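## Task

Pick up the wine glass standing on the table and hang it inverted on the rack so its stem sits entirely within a vacant curl and the glass contacts only the wire. The glass must never be thrown or allowed to fall more than about a thumb's length. No glass may tip over while unheld, and no knock may be as hard as such a fall. The glass already on the rack must stay hanging upright in its own curl.

## Robot and tools

Robot: two 6-joint arms, left_arm and right_arm, each with a two-finger parallel gripper and a wrist camera. Calibrated bases in the scene frame: left_arm at (+0.008, +0.372, 0) m, right_arm at (-0.006, -0.344, 0) m, both facing +x (right_arm yawed very slightly).

Scene frame: origin at table-top height halfway between the nominal bases; +x points out over the table, +z up, and left_arm sits on the +y side. Arm names do not match image left/right. A gripper's fingers point along its own +z and close along its y. end_effector_position (metres) is the point between the finger pads, about 1 cm short of the tips; reported positions and quaternions may be off by a few cm, worse at long reach.

Row layout (used by every moving tool): one flat list of 14 numbers, each in [-1, 1], always covering both arms. Numbers 1-7 are left_arm, 8-14 are right_arm. Within each arm the order is: shoulder, elbow, wrist roll, wrist pitch, waist, wrist yaw, then gripper opening. The six joint numbers are scaled offsets, not poses: they are measured from the arm's Joint targets at the start of the action or move, and 1.0 equals 1.258 rad (shoulder), 1.3 rad (elbow), 2.022 rad (wrist roll), 2.073 rad (wrist pitch), 1.202 rad (waist), 2.022 rad (wrist yaw). A 0 keeps that joint at its target; repeating a nonzero offset in a new action moves it further. The gripper number is absolute: +1 fully open, -1 closed. To leave a gripper unchanged, resend its current command (0 means half-open, not 'no change').

Joint ranges (rad): waist -2.618 to 3.054, shoulder 0 to 3.142, elbow 0 to 3.142, wrist pitch -1.571 to 1.571, wrist yaw -1.571 to 1.571, wrist roll -2.094 to 2.094. Asking for more than 0.059 rad beyond a limit gets the action refused for both arms; a 'joint sent to its limit' line means a joint was clipped at its real end.

Tools:
- execute_actions(actions, cameras): actions is a list of actions; each action is a list of up to 15 rows, one row per 1/30 s step, and a short action repeats its last row to fill 15 steps. Offsets in every row of an action count from the targets at that action's start, not from the previous row. Empty list = just report state.
- move(target, speed, blend, opening_speed, blocking, cameras): target is one 14-number row, or up to 15 rows that are all offsets from the same starting Joint targets (not chained). All joints move together along a joint-space path, so the hand traces a curve; no collision avoidance. speed is rad/s for the joint with the longest travel, 0.01 to 2, default 0.5 (one value or one per target). blend (rad) rounds corners between listed targets; 0 stops at each. opening_speed (at least 0.2 per second on the -1..+1 scale) makes finger changes gradual. blocking=false returns after about 0.5 s while the move runs on. Result adds a 'move:' line: done, off_target, moving, held or fault, plus the worst lagging joint per arm.
- wait(seconds 0 to 10): let time pass holding commands.
- stop(): brake a running move.
- zoom_image(camera, region): camera is cam_high, cam_left_wrist or cam_right_wrist; region [x0, y0, x1, y1] pixels, at most 504x504; images are 896x504.
- read_manual(section): licence texts only.
- finished_scene(scene): scene number 1 or 2; ends the scene irreversibly, and later calls go to the next scene.

Result lines: end_effector_position and end_effector_quat_wxyz per arm; Joint positions and Joint velocities per arm in the joint order above, with the gripper opening in metres last (0.093 m fully open); Joint targets (the base for your next offsets); grip_measured on the -1..+1 scale; Tool commands; joint torques (offset, noisy, some wrap at ±28 N m); 'joint command not followed' when a clearance check altered targets; MOTOR HOT at 75 °C and OVER-TEMPERATURE FAULT at 90 °C, after which that arm folds and stays idle.

Gripping: pads meet near grip_measured -0.94; each mm of object width adds about 0.0208. To hold, keep sending the closing number; to release, send a value well above the reading for the object's width. Reaching -1 alone does not prove something is held. Squeeze is strong (about 50-65 N per pad), so a value only slightly below the width reading grips a glass more gently.

Motion limits: each joint's target may lead its measured angle only by a fixed amount per step, and targets that would shift the gripper over 200 mm are scaled back, so big offsets take several actions. Simulated time keeps running while you think.

Avoid: dropping or tossing the glass, tipping the hanging glass, hitting a glass or the rack hard, pressing far past a contact, letting the two arms collide, knocking anything off the table, and holding the arm outstretched or straining for long (motor heat). Slower approaches make softer contacts; to stop pushing against something, command targets back past the measured positions.

Each tool is called after "Emit:" as a command line: name --argument value for each argument, lists and objects as JSON in quotes; but a table of rows of numbers goes row by row, as --pt "numbers of a row", without its own name.

## Session

Emit:
execute_actions --actions '[]'

Scene clock: 0.00 s.
left_arm: end_effector_position=(+0.2107, +0.1865, +0.1947) grip_measured=+1.000 end_effector_quat_wxyz=(+0.040, +0.297, +0.951, -0.080) | right_arm: end_effector_position=(+0.2309, -0.5403, +0.1996) grip_measured=+1.000 end_effector_quat_wxyz=(+0.270, +0.698, +0.663, -0.015)
Joint names: [shoulder, elbow, wrist roll, wrist pitch, waist, wrist yaw]
Joint positions: left_arm=[1.481 1.47 -0.069 -1.426 -0.664 0.121 0.093] | right_arm=[1.245 1.178 0.964 -0.97 -0.638 0.126 0.093]
Joint velocities: within noise
Joint torques (N m): no reading
Heat: left arm: 34 °C; right arm: 37 °C.
Joint targets: left_arm=[1.472 1.480 -0.069 -1.424 -0.664 0.121] | right_arm=[1.241 1.187 0.965 -0.970 -0.638 0.126]
Tool commands: left_gripper/opening=+1.0 right_gripper/opening=+1.0

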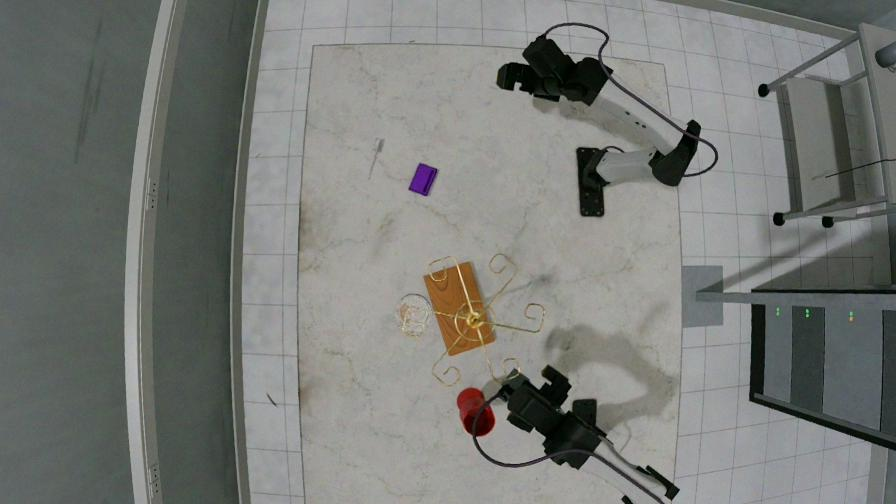

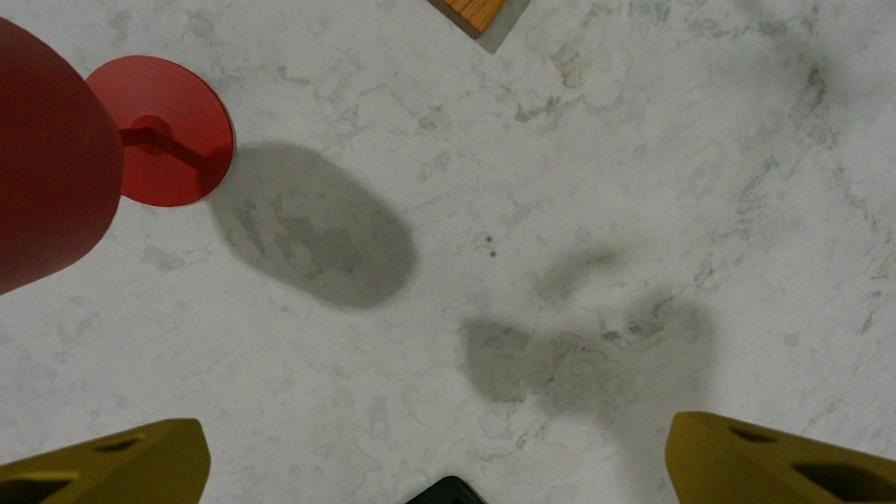

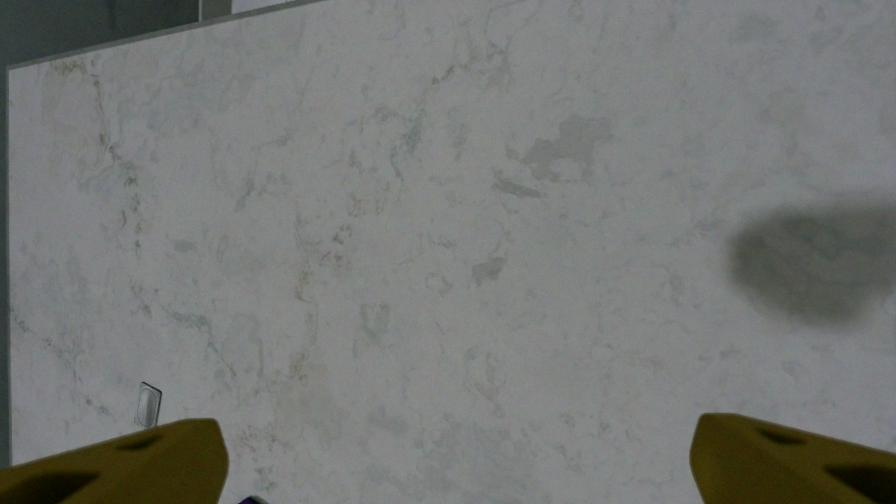

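Emit:
zoom_image --camera "cam_high" --region '[380, 230, 560, 330]'

Emit:
zoom_image --camera "cam_high" --region '[400, 330, 580, 450]'

Emit:
zoom_image --camera "cam_left_wrist" --region '[0, 0, 450, 300]'

Scaled by 2.800 from the camera's 896x504 image, which has a finer 1280x720 frame.

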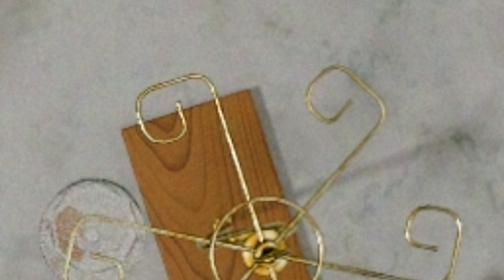

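Scaled by 2.800 from the camera's 896x504 image, which has a finer 1280x720 frame.

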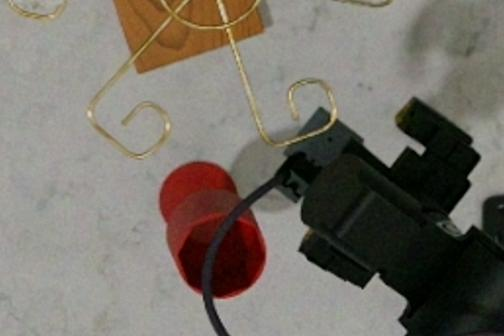

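Scaled by 1.120 from the camera's 896x504 image, which has a finer 1280x720 frame.

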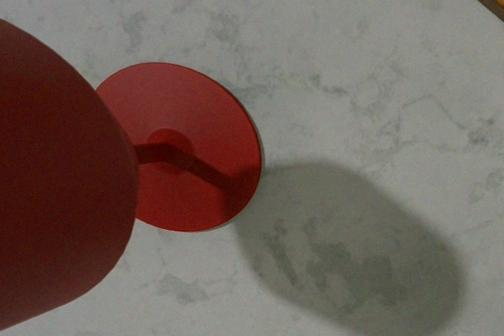

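Emit:
move --target '[-0.6137,-0.2154,0.0341,0.4457,-0.1048,-0.0598,1,0,0,0,0,0,0,1]' --speed 0.7

Emit:
zoom_image --camera "cam_high" --region '[380, 240, 560, 430]'

Emit:
zoom_image --camera "cam_left_wrist" --region '[200, 0, 700, 500]'

Scene clock: 166.67 s.
left_arm: end_effector_position=(+0.1781, +0.1976, +0.4533) grip_measured=+1.000 end_effector_quat_wxyz=(+0.647, +0.273, +0.655, -0.278) | right_arm: end_effector_position=(+0.2309, -0.5403, +0.1996) grip_measured=+1.000 end_effector_quat_wxyz=(+0.270, +0.698, +0.663, -0.015)
Joint names: [shoulder, elbow, wrist roll, wrist pitch, waist, wrist yaw]
Joint positions: left_arm=[0.695 1.208 -0.009 -0.521 -0.785 0.015 0.093] | right_arm=[1.245 1.178 0.964 -0.97 -0.638 0.126 0.093]
Joint velocities: within noise
Joint torques (N m): left_arm=[1.85 3.81 0.07 2.16 -0.84 -0.13] | right_arm=[-4.53 6.75 -0.13 1.14 -0.21 -0.04]
Heat: left arm: 38 °C; right arm: 43 °C.
Joint targets: left_arm=[0.700 1.200 0.000 -0.500 -0.790 0.000] | right_arm=[1.241 1.187 0.965 -0.970 -0.638 0.126]
move: done
camera_calibration:
cam_left_wrist: T_world_to_cam=[[-0.725208, -0.68853, 0.000415366, 0.266277], [-0.287879, 0.302666, -0.908581, 0.443531], [0.625459, -0.659029, -0.417709, 0.288774], [0, 0, 0, 1]] pos_world=[0.140173, 0.239408, 0.523497]

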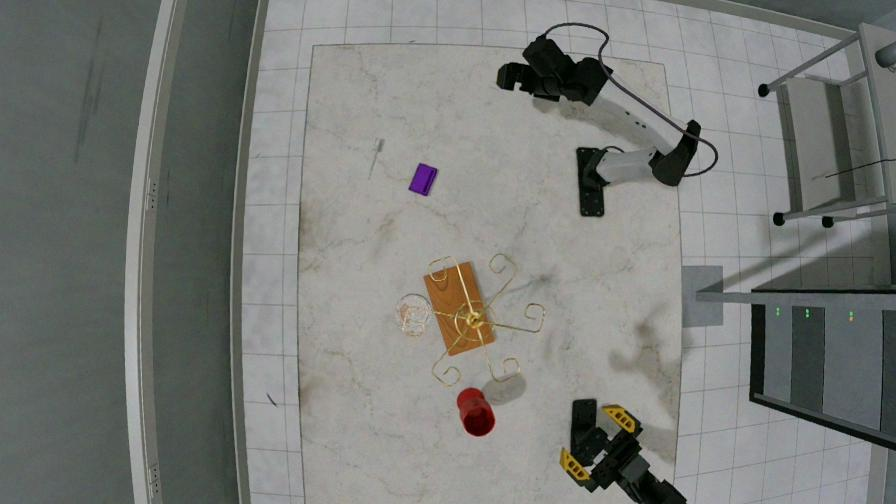

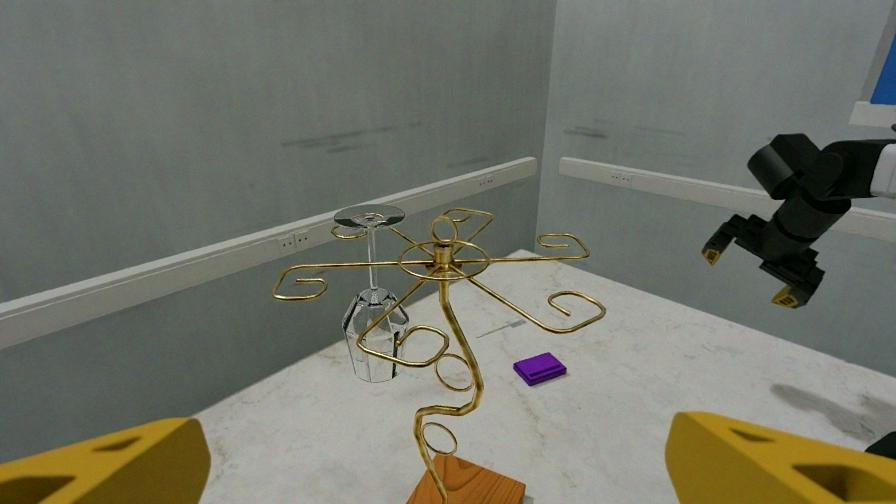

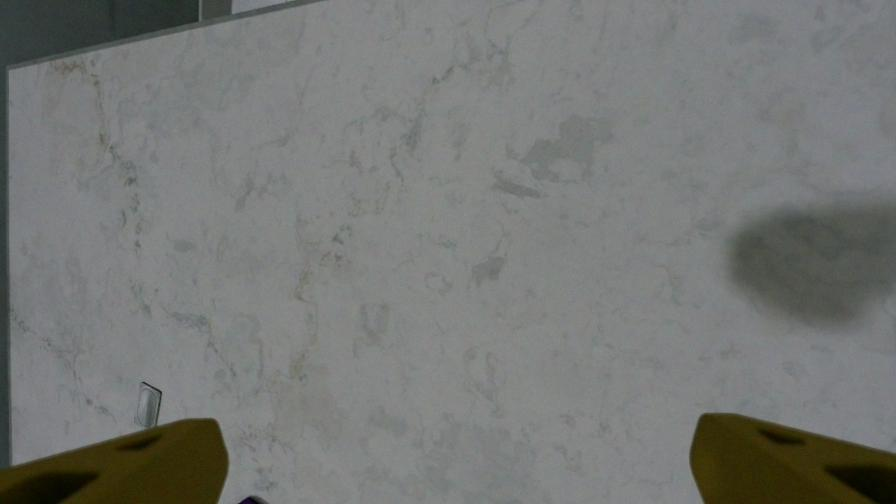

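Scaled by 2.653 from the camera's 896x504 image, which has a finer 1280x720 frame.

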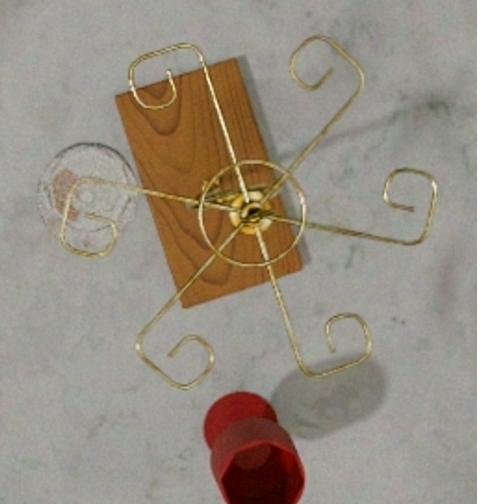

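Scaled by 1.008 from the camera's 896x504 image, which has a finer 1280x720 frame.

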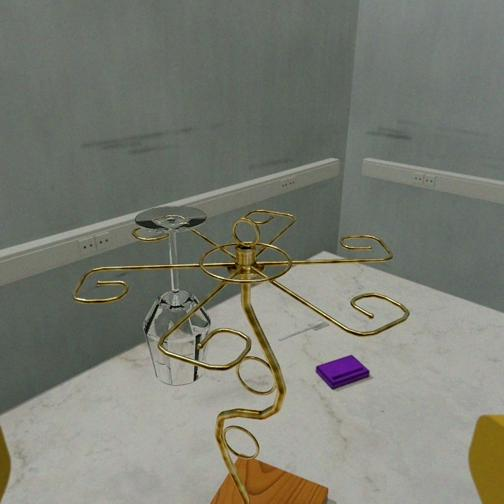

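Emit:
move --target '[0.6248,-0.0108,0.6924,-0.2894,1.0,0.7418,1,0,0,0,0,0,0,1]' --speed 0.8 --cameras '["cam_left_wrist","cam_high"]'

Scene clock: 289.30 s.
left_arm: end_effector_position=(+0.3178, +0.3231, +0.2767) grip_measured=+1.000 end_effector_quat_wxyz=(+0.570, +0.402, +0.617, -0.364) | right_arm: end_effector_position=(+0.2309, -0.5403, +0.1996) grip_measured=+1.000 end_effector_quat_wxyz=(+0.270, +0.698, +0.663, -0.015)
Joint names: [shoulder, elbow, wrist roll, wrist pitch, waist, wrist yaw]
Joint positions: left_arm=[1.483 1.192 1.39 -1.092 0.409 1.484 0.093] | right_arm=[1.245 1.178 0.964 -0.97 -0.638 0.126 0.093]
Joint velocities: within noise
Joint torques (N m): left_arm=[-5.81 4.44 0.04 0.42 -0.17 0.66] | right_arm=[-4.52 6.76 -0.14 1.14 -0.1 -0.04]
Heat: left arm: 43 °C; right arm: 43 °C.
Joint targets: left_arm=[1.486 1.185 1.400 -1.100 0.412 1.500] | right_arm=[1.241 1.187 0.965 -0.970 -0.638 0.126]
move: done
camera_calibration:
cam_left_wrist: T_world_to_cam=[[-0.915935, -0.401008, -0.0160055, 0.426383], [-0.182502, 0.451706, -0.873301, 0.193855], [0.35743, -0.796966, -0.486918, 0.359163], [0, 0, 0, 1]] pos_world=[0.297542, 0.369658, 0.351001]
Images, in order (width x height): cam_high 896x504, cam_left_wrist 896x504.

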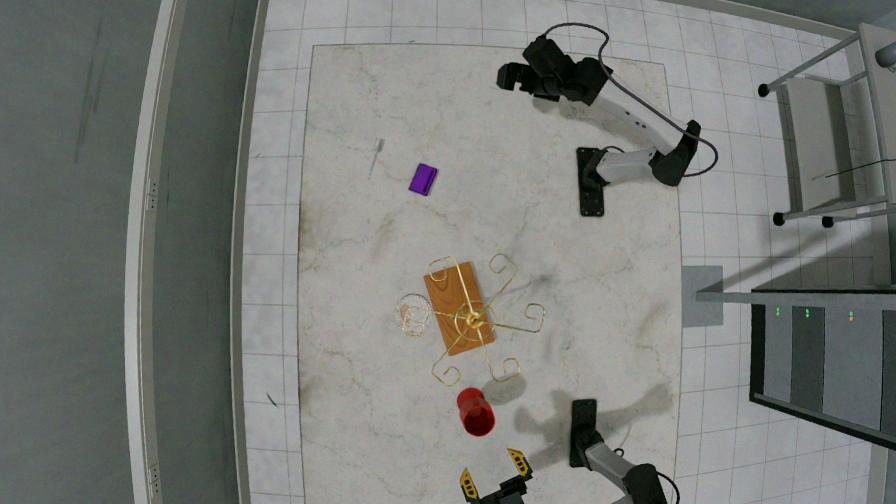

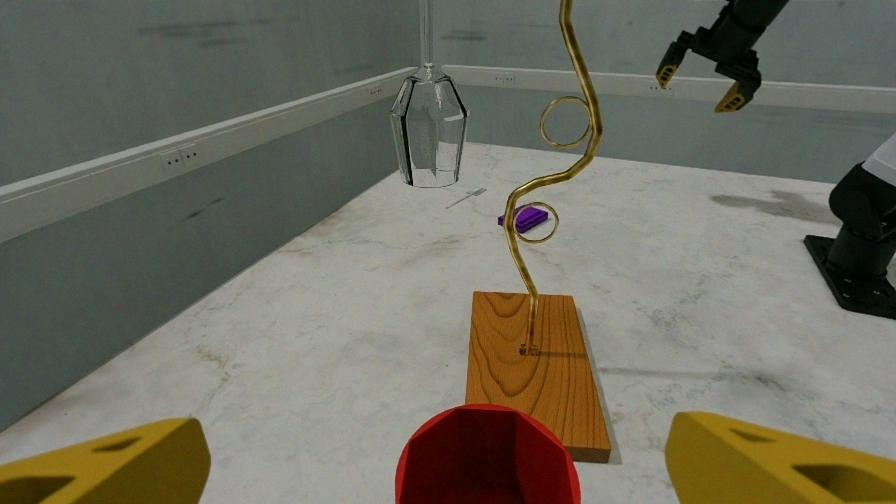

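Emit:
move --pt "0 0 0 0 0.24 0 1 0 0 0 0 0 0 1" --pt "0.011 -0.45 0 0.2894 0.24 0 1 0 0 0 0 0 0 1" --pt "0.011 -0.45 0 0.2894 0.1106 0 1 0 0 0 0 0 0 1" --speed 0.6 --cameras '["cam_left_wrist"]'

Emit:
zoom_image --camera "cam_left_wrist" --region '[230, 40, 680, 504]'

Scene clock: 354.13 s.
left_arm: end_effector_position=(+0.2792, +0.3407, +0.1381) grip_measured=+1.000 end_effector_quat_wxyz=(+0.592, +0.352, +0.645, -0.331) | right_arm: end_effector_position=(+0.2309, -0.5403, +0.1996) grip_measured=+1.000 end_effector_quat_wxyz=(+0.270, +0.698, +0.663, -0.015)
Joint names: [shoulder, elbow, wrist roll, wrist pitch, waist, wrist yaw]
Joint positions: left_arm=[1.494 0.606 1.392 -0.515 0.549 1.49 0.093] | right_arm=[1.245 1.178 0.964 -0.97 -0.638 0.126 0.093]
Joint velocities: within noise
Joint torques (N m): left_arm=[-4.53 3.47 0.03 0.6 -0.65 0.59] | right_arm=[-4.56 6.8 -0.12 1.1 -0.03 -0.09]
Heat: left arm: 35 °C; right arm: 43 °C.
Joint targets: left_arm=[1.500 0.600 1.400 -0.500 0.545 1.500] | right_arm=[1.241 1.187 0.965 -0.970 -0.638 0.126]
move: done
camera_calibration:
cam_left_wrist: T_world_to_cam=[[-0.852082, -0.523405, 0.00194808, 0.417195], [-0.253978, 0.410205, -0.875915, 0.0923605], [0.45766, -0.746846, -0.482462, 0.273863], [0, 0, 0, 1]] pos_world=[0.253605, 0.385009, 0.212216]
Images, in order (width x height): cam_left_wrist 896x504.

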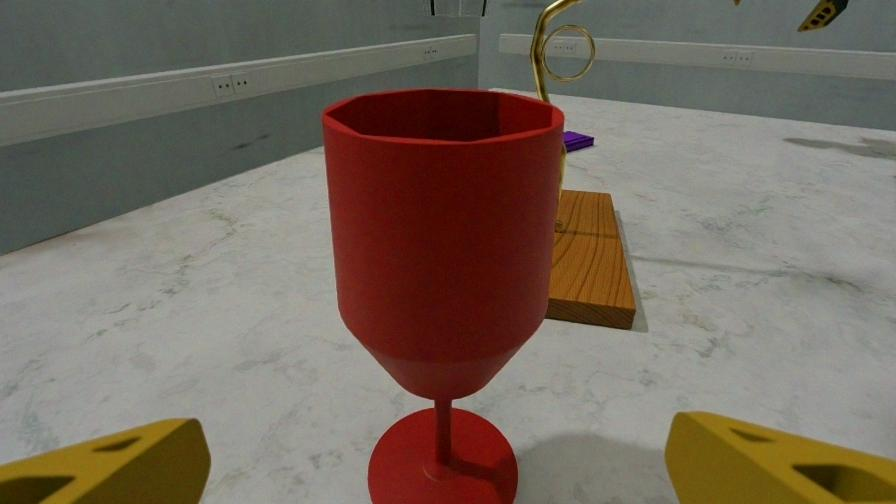

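Scaled by 1.086 from the camera's 896x504 image, which has a finer 1280x720 frame.

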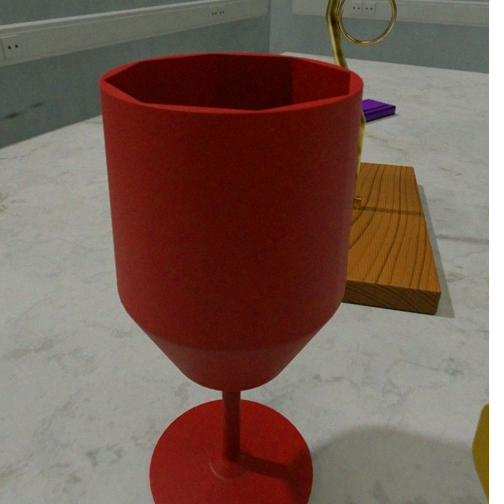

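Emit:
move --target '[0.1208,0.1823,0,-0.041,-0.1539,0,1,0,0,0,0,0,0,1]' --speed 0.4 --cameras '["cam_left_wrist","cam_high"]'

Emit:
zoom_image --camera "cam_high" --region '[430, 360, 560, 504]'

Scene clock: 435.17 s.
left_arm: end_effector_position=(+0.3129, +0.3078, +0.1501) grip_measured=+1.000 end_effector_quat_wxyz=(+0.558, +0.409, +0.610, -0.385) | right_arm: end_effector_position=(+0.2309, -0.5403, +0.1996) grip_measured=+1.000 end_effector_quat_wxyz=(+0.270, +0.698, +0.663, -0.015)
Joint names: [shoulder, elbow, wrist roll, wrist pitch, waist, wrist yaw]
Joint positions: left_arm=[1.642 0.812 1.392 -0.576 0.363 1.49 0.093] | right_arm=[1.245 1.178 0.964 -0.97 -0.638 0.126 0.093]
Joint velocities: within noise
Joint torques (N m): left_arm=[-5.94 6.09 0.03 0.38 -0.8 0.63] | right_arm=[-4.53 6.76 -0.11 1.12 -0.01 -0.09]
Heat: left arm: 34 °C; right arm: 43 °C.
Joint targets: left_arm=[1.652 0.837 1.400 -0.585 0.359 1.500] | right_arm=[1.241 1.187 0.965 -0.970 -0.638 0.126]
move: done
camera_calibration:
cam_left_wrist: T_world_to_cam=[[-0.934087, -0.357005, 0.00538132, 0.402664], [-0.17665, 0.448994, -0.875899, 0.0887729], [0.310284, -0.819116, -0.482465, 0.307983], [0, 0, 0, 1]] pos_world=[0.296242, 0.356169, 0.22418]
Images, in order (width x height): cam_high 896x504, cam_left_wrist 896x504.

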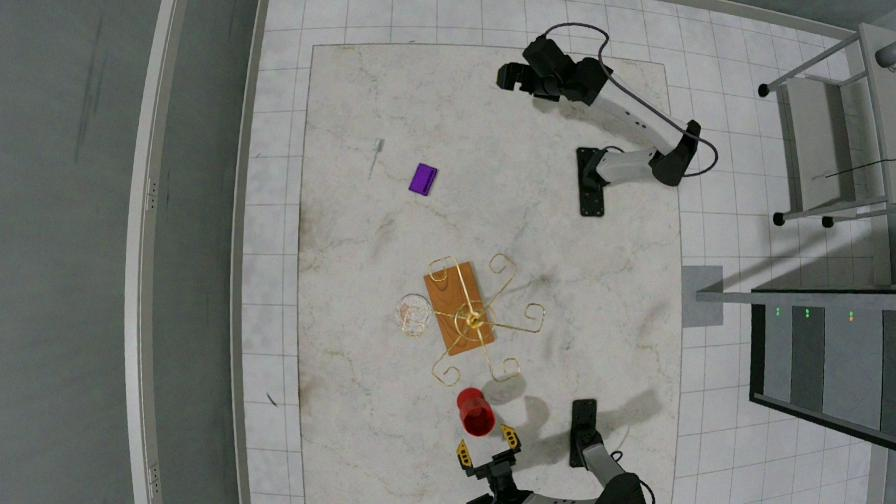

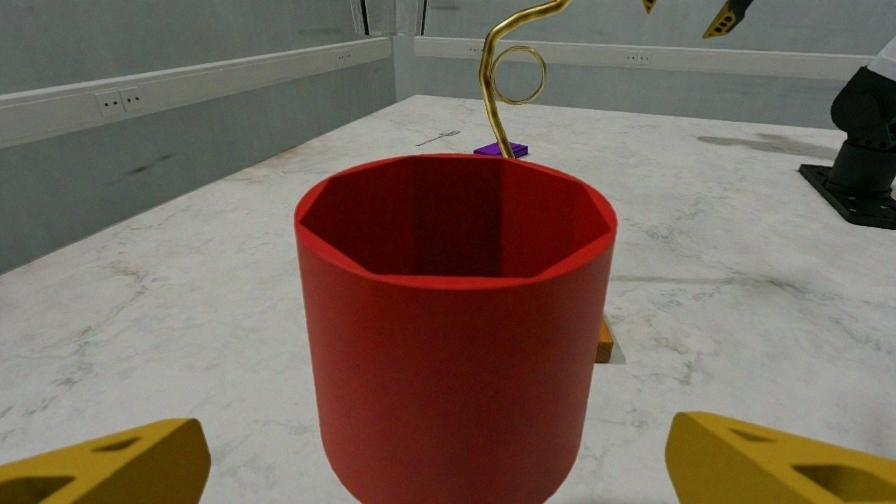

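Scaled by 3.500 from the camera's 896x504 image, which has a finer 1280x720 frame.

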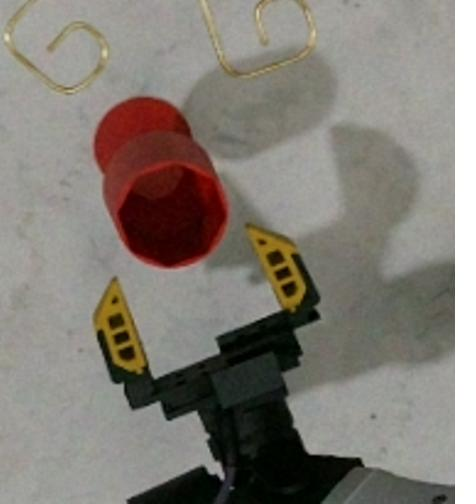

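Emit:
move --target '[-0.0207,-0.0246,0,-0.0034,0,0,1,0,0,0,0,0,0,1]' --speed 0.3 --cameras '["cam_left_wrist","cam_high"]'

Emit:
zoom_image --camera "cam_high" --region '[430, 360, 560, 504]'

Scene clock: 473.90 s.
left_arm: end_effector_position=(+0.3123, +0.3076, +0.1500) grip_measured=+1.000 end_effector_quat_wxyz=(+0.556, +0.407, +0.612, -0.388) | right_arm: end_effector_position=(+0.2309, -0.5403, +0.1996) grip_measured=+1.000 end_effector_quat_wxyz=(+0.270, +0.698, +0.663, -0.015)
Joint names: [shoulder, elbow, wrist roll, wrist pitch, waist, wrist yaw]
Joint positions: left_arm=[1.642 0.812 1.392 -0.584 0.363 1.49 0.093] | right_arm=[1.245 1.178 0.964 -0.97 -0.638 0.126 0.093]
Joint velocities: within noise
Joint torques (N m): left_arm=[-8.24 3.52 0.06 0.36 -0.49 0.62] | right_arm=[-4.38 6.76 -0.11 1.11 -0.13 -0.06]
Heat: left arm: 35 °C; right arm: 43 °C.
Joint targets: left_arm=[1.626 0.805 1.400 -0.593 0.359 1.500] | right_arm=[1.241 1.187 0.965 -0.970 -0.638 0.126]
move: done
camera_calibration:
cam_left_wrist: T_world_to_cam=[[-0.934026, -0.356982, 0.012629, 0.400924], [-0.182587, 0.446745, -0.875831, 0.0912155], [0.307014, -0.820355, -0.482452, 0.309335], [0, 0, 0, 1]] pos_world=[0.296158, 0.356137, 0.224065]
Images, in order (width x height): cam_high 896x504, cam_left_wrist 896x504.

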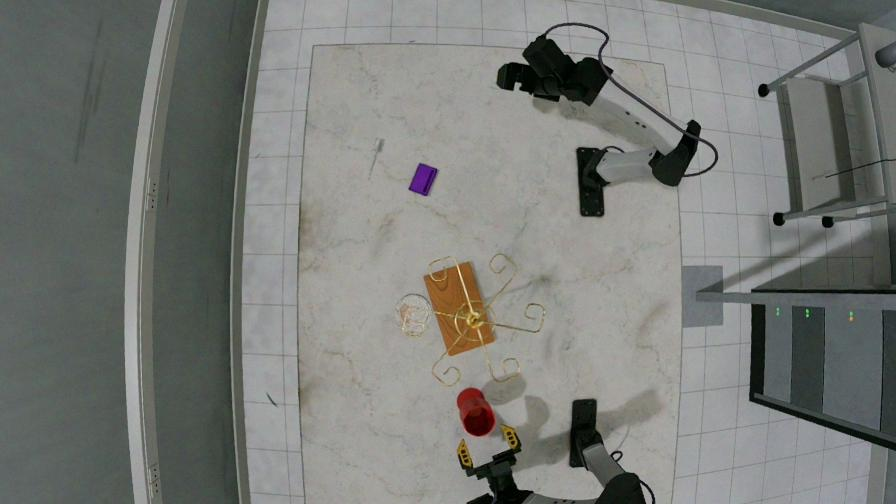

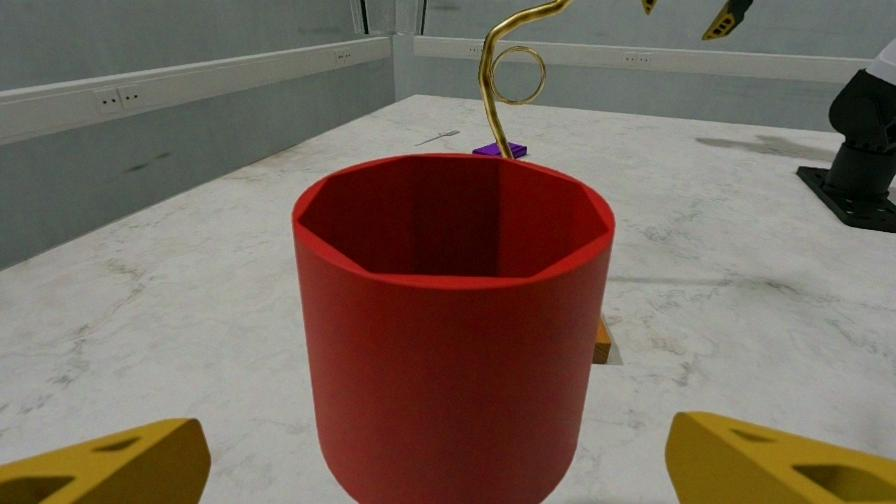

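Scaled by 3.500 from the camera's 896x504 image, which has a finer 1280x720 frame.

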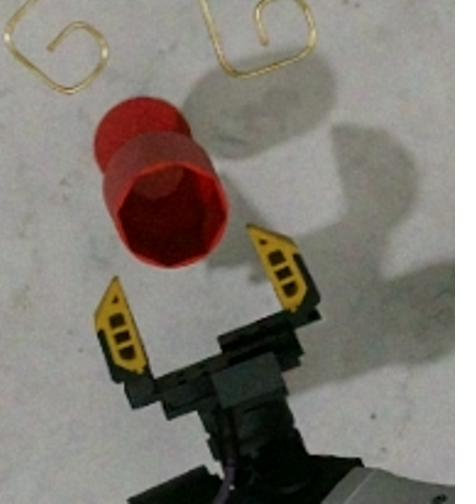

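Emit:
move --pt "-0.0397 -0.0385 0 0 0 0 1 0 0 0 0 0 0 1" --pt "0.0048 0.0077 0 0 0 0 1 0 0 0 0 0 0 1" --speed 0.3 --cameras '["cam_left_wrist","cam_high"]'

Emit:
zoom_image --camera "cam_high" --region '[430, 360, 560, 504]'

Scene clock: 488.83 s.
left_arm: end_effector_position=(+0.3063, +0.3053, +0.1498) grip_measured=+1.000 end_effector_quat_wxyz=(+0.554, +0.405, +0.613, -0.390) | right_arm: end_effector_position=(+0.2309, -0.5403, +0.1996) grip_measured=+1.000 end_effector_quat_wxyz=(+0.270, +0.698, +0.663, -0.015)
Joint names: [shoulder, elbow, wrist roll, wrist pitch, waist, wrist yaw]
Joint positions: left_arm=[1.622 0.79 1.392 -0.591 0.363 1.49 0.093] | right_arm=[1.245 1.178 0.964 -0.97 -0.638 0.126 0.093]
Joint velocities: within noise
Joint torques (N m): left_arm=[-5.75 6 0 0.41 -0.57 0.63] | right_arm=[-4.6 6.71 -0.12 1.11 -0.13 -0.07]
Heat: left arm: 35 °C; right arm: 43 °C.
Joint targets: left_arm=[1.631 0.815 1.400 -0.592 0.359 1.500] | right_arm=[1.241 1.187 0.965 -0.970 -0.638 0.126]
move: done
camera_calibration:
cam_left_wrist: T_world_to_cam=[[-0.933871, -0.356923, 0.0221644, 0.393011], [-0.190397, 0.443787, -0.875672, 0.0942318], [0.302712, -0.821985, -0.482397, 0.311023], [0, 0, 0, 1]] pos_world=[0.290813, 0.354112, 0.223842]
Images, in order (width x height): cam_high 896x504, cam_left_wrist 896x504.

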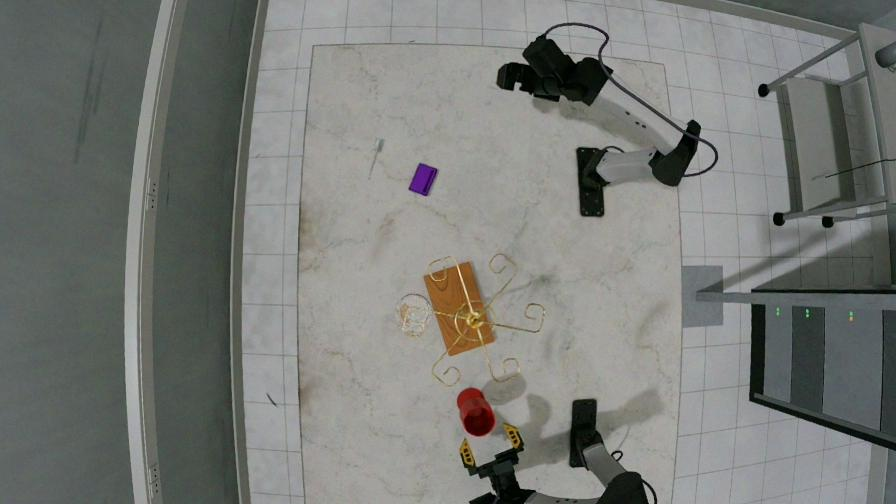

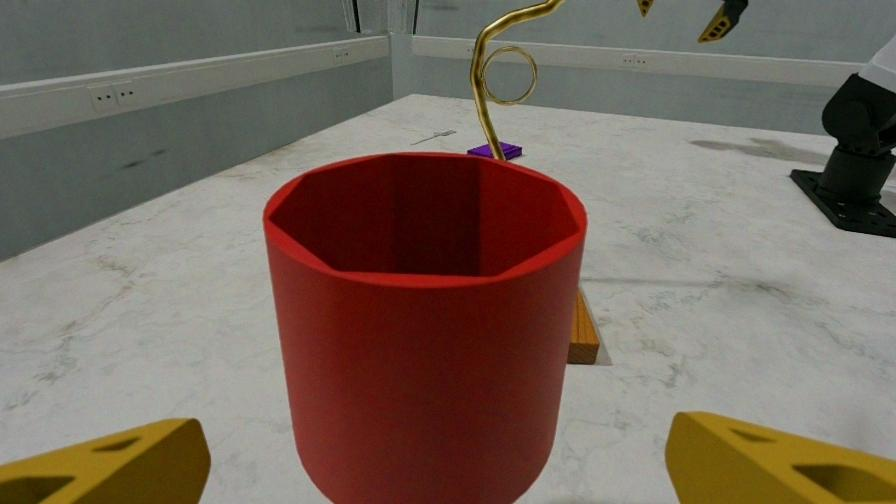

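Scaled by 3.500 from the camera's 896x504 image, which has a finer 1280x720 frame.

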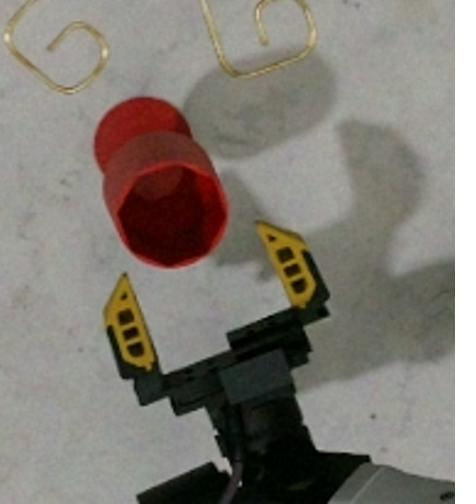

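Emit:
move --target '[0.0515,0.0606,0,-0.003,-0.0722,0,1,0,0,0,0,0,0,1]' --speed 0.2 --cameras '["cam_left_wrist","cam_high"]'

Emit:
zoom_image --camera "cam_high" --region '[430, 360, 560, 504]'

Scene clock: 510.30 s.
left_arm: end_effector_position=(+0.3186, +0.2851, +0.1512) grip_measured=+1.000 end_effector_quat_wxyz=(+0.540, +0.434, +0.593, -0.411) | right_arm: end_effector_position=(+0.2309, -0.5403, +0.1996) grip_measured=+1.000 end_effector_quat_wxyz=(+0.270, +0.698, +0.663, -0.015)
Joint names: [shoulder, elbow, wrist roll, wrist pitch, waist, wrist yaw]
Joint positions: left_arm=[1.687 0.868 1.392 -0.592 0.276 1.49 0.093] | right_arm=[1.245 1.178 0.964 -0.97 -0.638 0.126 0.093]
Joint velocities: within noise
Joint torques (N m): left_arm=[-6.45 6.42 0.04 0.36 -0.69 0.65] | right_arm=[-4.41 6.67 -0.12 1.08 -0.16 -0.1]
Heat: left arm: 36 °C; right arm: 43 °C.
Joint targets: left_arm=[1.696 0.894 1.400 -0.599 0.273 1.500] | right_arm=[1.241 1.187 0.965 -0.970 -0.638 0.126]
move: done
camera_calibration:
cam_left_wrist: T_world_to_cam=[[-0.961429, -0.274872, 0.00995887, 0.384463], [-0.141015, 0.461499, -0.875862, 0.0859777], [0.236154, -0.843483, -0.48246, 0.318737], [0, 0, 0, 1]] pos_world=[0.306487, 0.334849, 0.225253]
Images, in order (width x height): cam_high 896x504, cam_left_wrist 896x504.

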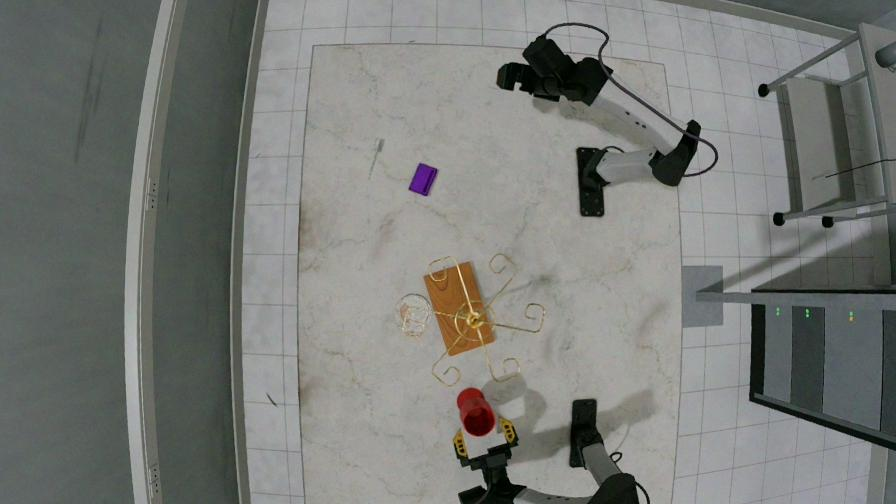

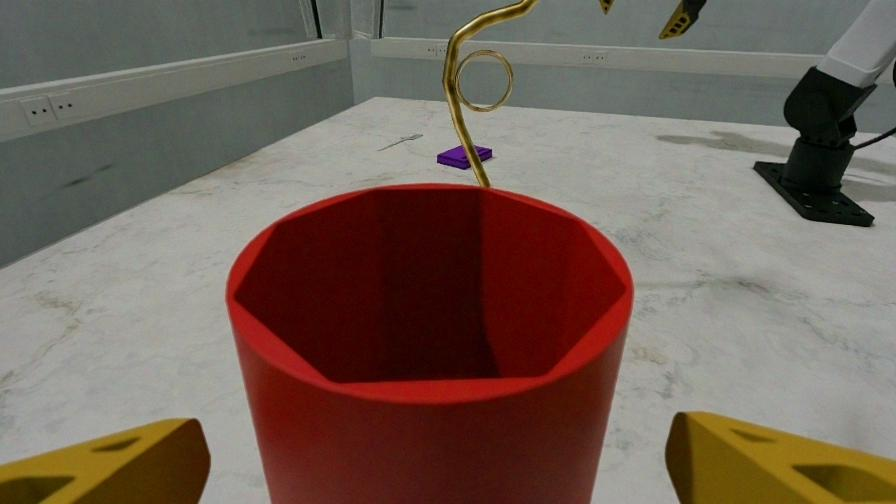

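Scaled by 3.500 from the camera's 896x504 image, which has a finer 1280x720 frame.

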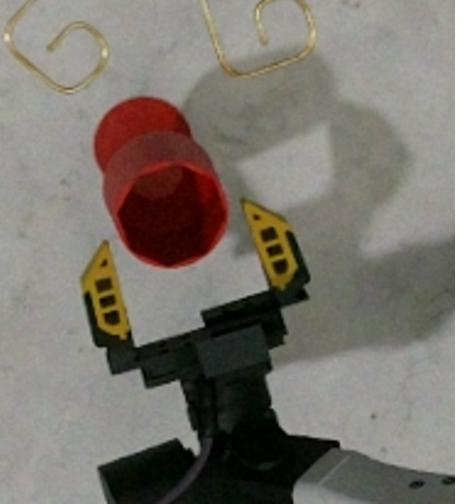

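Emit:
move --target '[0.0342,0.0454,0,-0.0029,-0.0728,0,1,0,0,0,0,0,0,1]' --speed 0.2 --cameras '["cam_left_wrist","cam_high"]'

Emit:
zoom_image --camera "cam_high" --region '[430, 360, 560, 504]'

Scene clock: 519.60 s.
left_arm: end_effector_position=(+0.3240, +0.2609, +0.1532) grip_measured=+1.000 end_effector_quat_wxyz=(+0.524, +0.463, +0.571, -0.431) | right_arm: end_effector_position=(+0.2309, -0.5403, +0.1996) grip_measured=+1.000 end_effector_quat_wxyz=(+0.270, +0.698, +0.663, -0.015)
Joint names: [shoulder, elbow, wrist roll, wrist pitch, waist, wrist yaw]
Joint positions: left_arm=[1.729 0.926 1.392 -0.596 0.189 1.49 0.093] | right_arm=[1.245 1.178 0.964 -0.97 -0.638 0.126 0.093]
Joint velocities: within noise
Joint torques (N m): left_arm=[-6.97 6.31 0.07 0.39 -0.64 0.61] | right_arm=[-4.49 6.8 -0.11 1.12 -0.06 -0.06]
Heat: left arm: 36 °C; right arm: 43 °C.
Joint targets: left_arm=[1.739 0.953 1.400 -0.605 0.185 1.500] | right_arm=[1.241 1.187 0.965 -0.970 -0.638 0.126]
move: done
camera_calibration:
cam_left_wrist: T_world_to_cam=[[-0.981864, -0.189576, -0.00186666, 0.369104], [-0.0898564, 0.474014, -0.87592, 0.0798615], [0.166939, -0.859867, -0.482452, 0.324711], [0, 0, 0, 1]] pos_world=[0.315379, 0.311326, 0.227298]
Images, in order (width x height): cam_high 896x504, cam_left_wrist 896x504.

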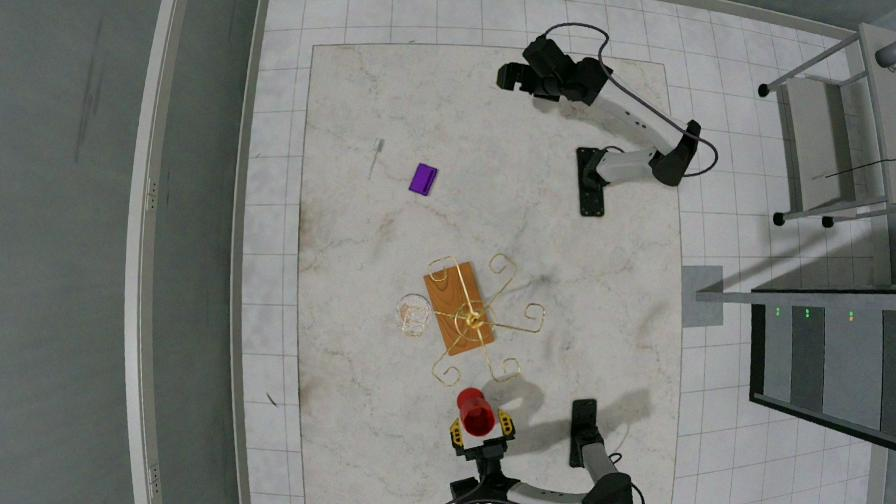

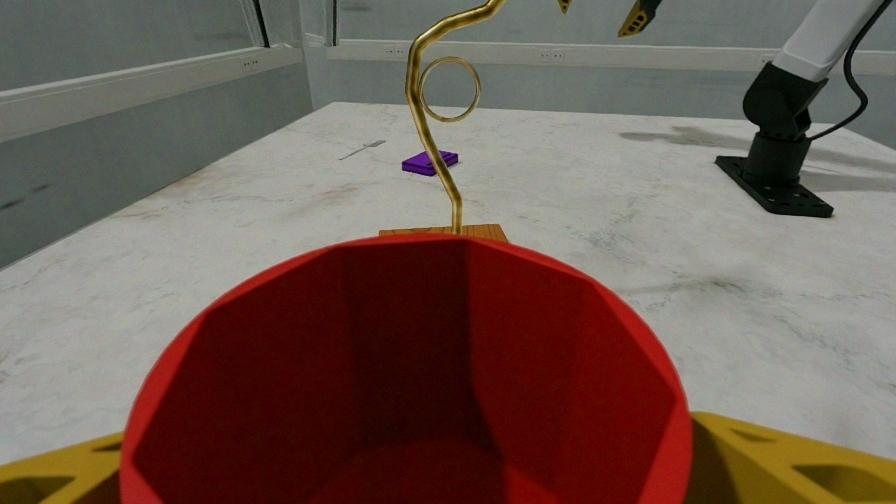

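Scaled by 3.500 from the camera's 896x504 image, which has a finer 1280x720 frame.

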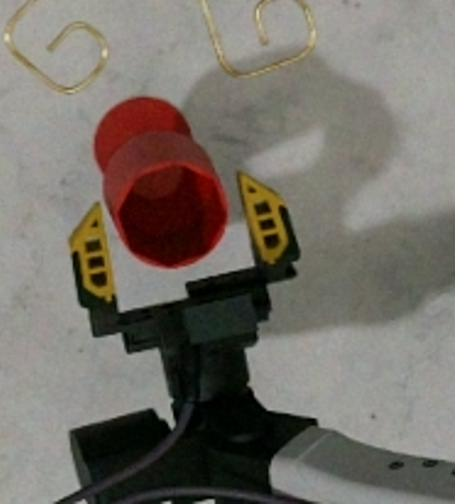

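Emit:
move --target '[0.0095,0.0077,0,0,0,0,1,0,0,0,0,0,0,1]' --speed 0.2 --cameras '["cam_left_wrist","cam_high"]'

Emit:
zoom_image --camera "cam_high" --region '[440, 390, 530, 460]'

Scene clock: 546.03 s.
left_arm: end_effector_position=(+0.3263, +0.2613, +0.1522) grip_measured=+1.000 end_effector_quat_wxyz=(+0.523, +0.462, +0.572, -0.432) | right_arm: end_effector_position=(+0.2309, -0.5403, +0.1996) grip_measured=+1.000 end_effector_quat_wxyz=(+0.270, +0.698, +0.663, -0.015)
Joint names: [shoulder, elbow, wrist roll, wrist pitch, waist, wrist yaw]
Joint positions: left_arm=[1.741 0.936 1.392 -0.597 0.189 1.49 0.093] | right_arm=[1.245 1.178 0.964 -0.97 -0.638 0.126 0.093]
Joint velocities: within noise
Joint torques (N m): left_arm=[-6.91 6.35 -0.03 0.37 -0.73 0.61] | right_arm=[-4.53 6.87 -0.1 1.15 -0.2 -0.07]
Heat: left arm: 37 °C; right arm: 43 °C.
Joint targets: left_arm=[1.751 0.963 1.400 -0.604 0.185 1.500] | right_arm=[1.241 1.187 0.965 -0.970 -0.638 0.126]
move: done
camera_calibration:
cam_left_wrist: T_world_to_cam=[[-0.981864, -0.189576, 0.00194808, 0.370963], [-0.0931391, 0.47339, -0.875915, 0.0801694], [0.16513, -0.860211, -0.482462, 0.324874], [0, 0, 0, 1]] pos_world=[0.318056, 0.311834, 0.226238]
Images, in order (width x height): cam_high 896x504, cam_left_wrist 896x504.

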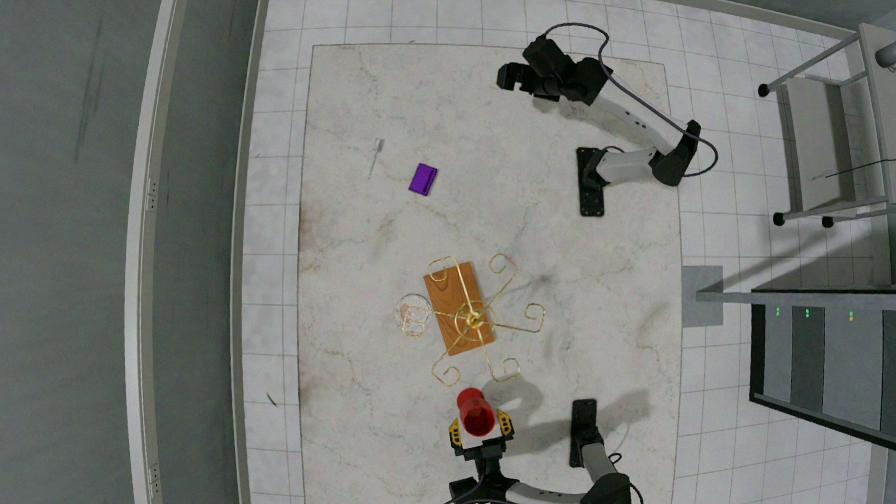

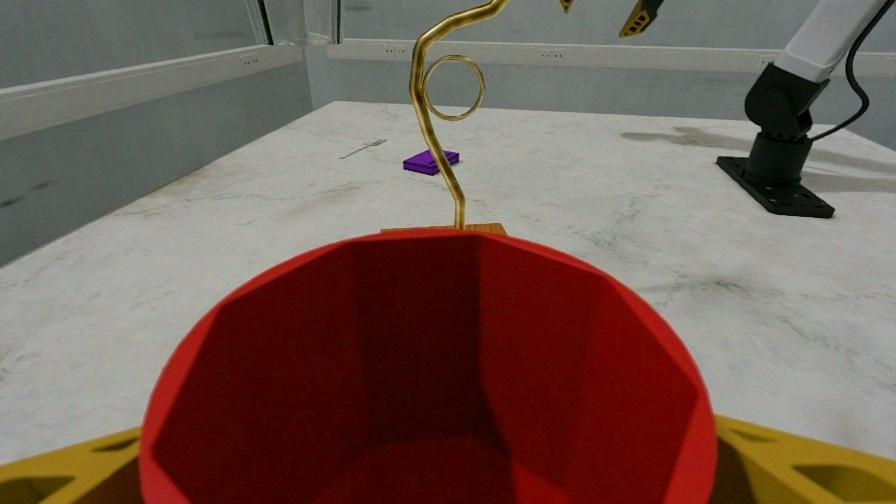

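Scaled by 5.600 from the camera's 896x504 image, which has a finer 1280x720 frame.

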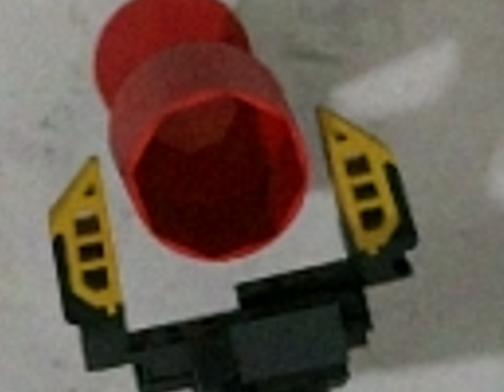

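Emit:
move --target '[0,0,0,0,0,0,0.5,0,0,0,0,0,0,1]' --opening_speed 0.2 --cameras '["cam_left_wrist","cam_high"]'

Emit:
zoom_image --camera "cam_high" --region '[440, 380, 530, 460]'

Scene clock: 553.80 s.
left_arm: end_effector_position=(+0.3265, +0.2613, +0.1523) grip_measured=+0.529 end_effector_quat_wxyz=(+0.523, +0.462, +0.572, -0.432) | right_arm: end_effector_position=(+0.2309, -0.5403, +0.1996) grip_measured=+1.000 end_effector_quat_wxyz=(+0.270, +0.698, +0.663, -0.015)
Joint names: [shoulder, elbow, wrist roll, wrist pitch, waist, wrist yaw]
Joint positions: left_arm=[1.741 0.937 1.392 -0.598 0.189 1.49 0.071] | right_arm=[1.245 1.178 0.964 -0.97 -0.638 0.126 0.093]
Joint velocities: within noise
Joint torques (N m): left_arm=[-7.12 6.26 0.05 0.41 -0.72 0.57] | right_arm=[-4.36 6.8 -0.1 1.12 -0.2 -0.06]
Heat: left arm: 37 °C; right arm: 43 °C.
Joint targets: left_arm=[1.751 0.963 1.400 -0.605 0.185 1.500] | right_arm=[1.241 1.187 0.965 -0.970 -0.638 0.126]
move: done
camera_calibration:
cam_left_wrist: T_world_to_cam=[[-0.981864, -0.189576, 0.00194808, 0.371066], [-0.0931391, 0.47339, -0.875915, 0.0803121], [0.16513, -0.860211, -0.482462, 0.324952], [0, 0, 0, 1]] pos_world=[0.318157, 0.311854, 0.226401]
Images, in order (width x height): cam_high 896x504, cam_left_wrist 896x504.

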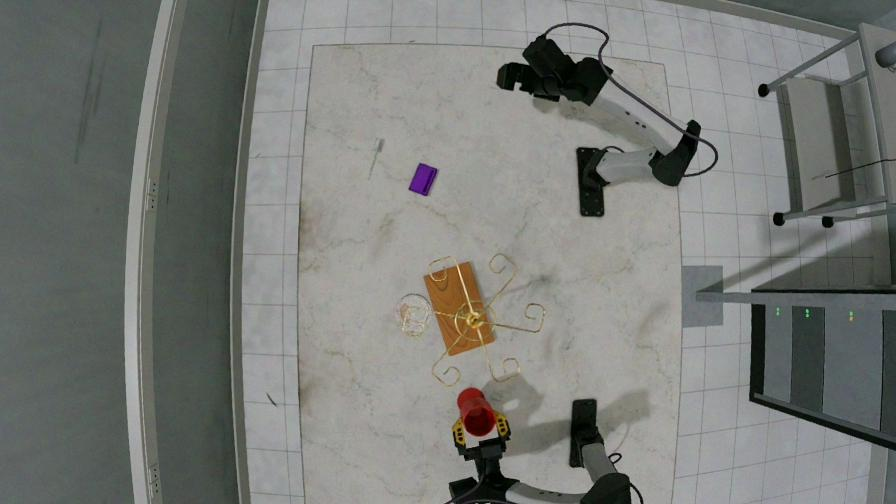

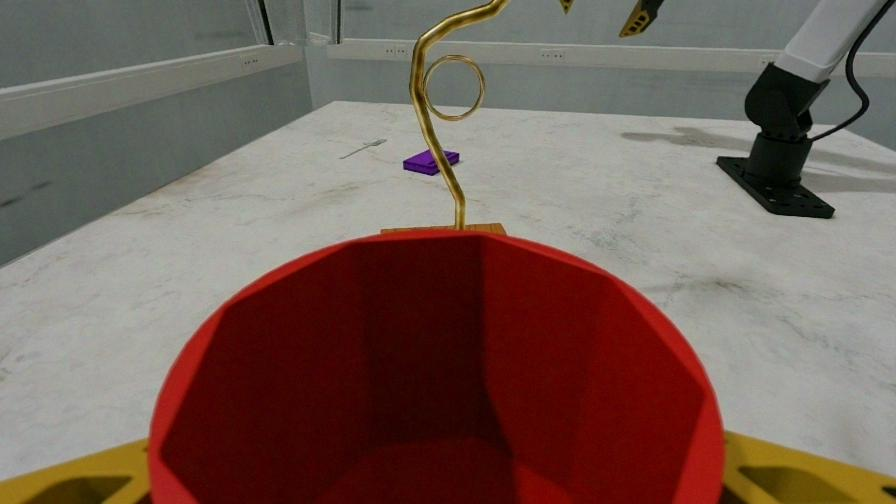

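Scaled by 5.600 from the camera's 896x504 image, which has a finer 1280x720 frame.

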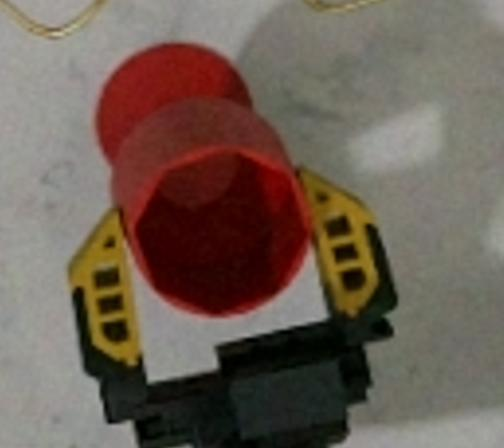

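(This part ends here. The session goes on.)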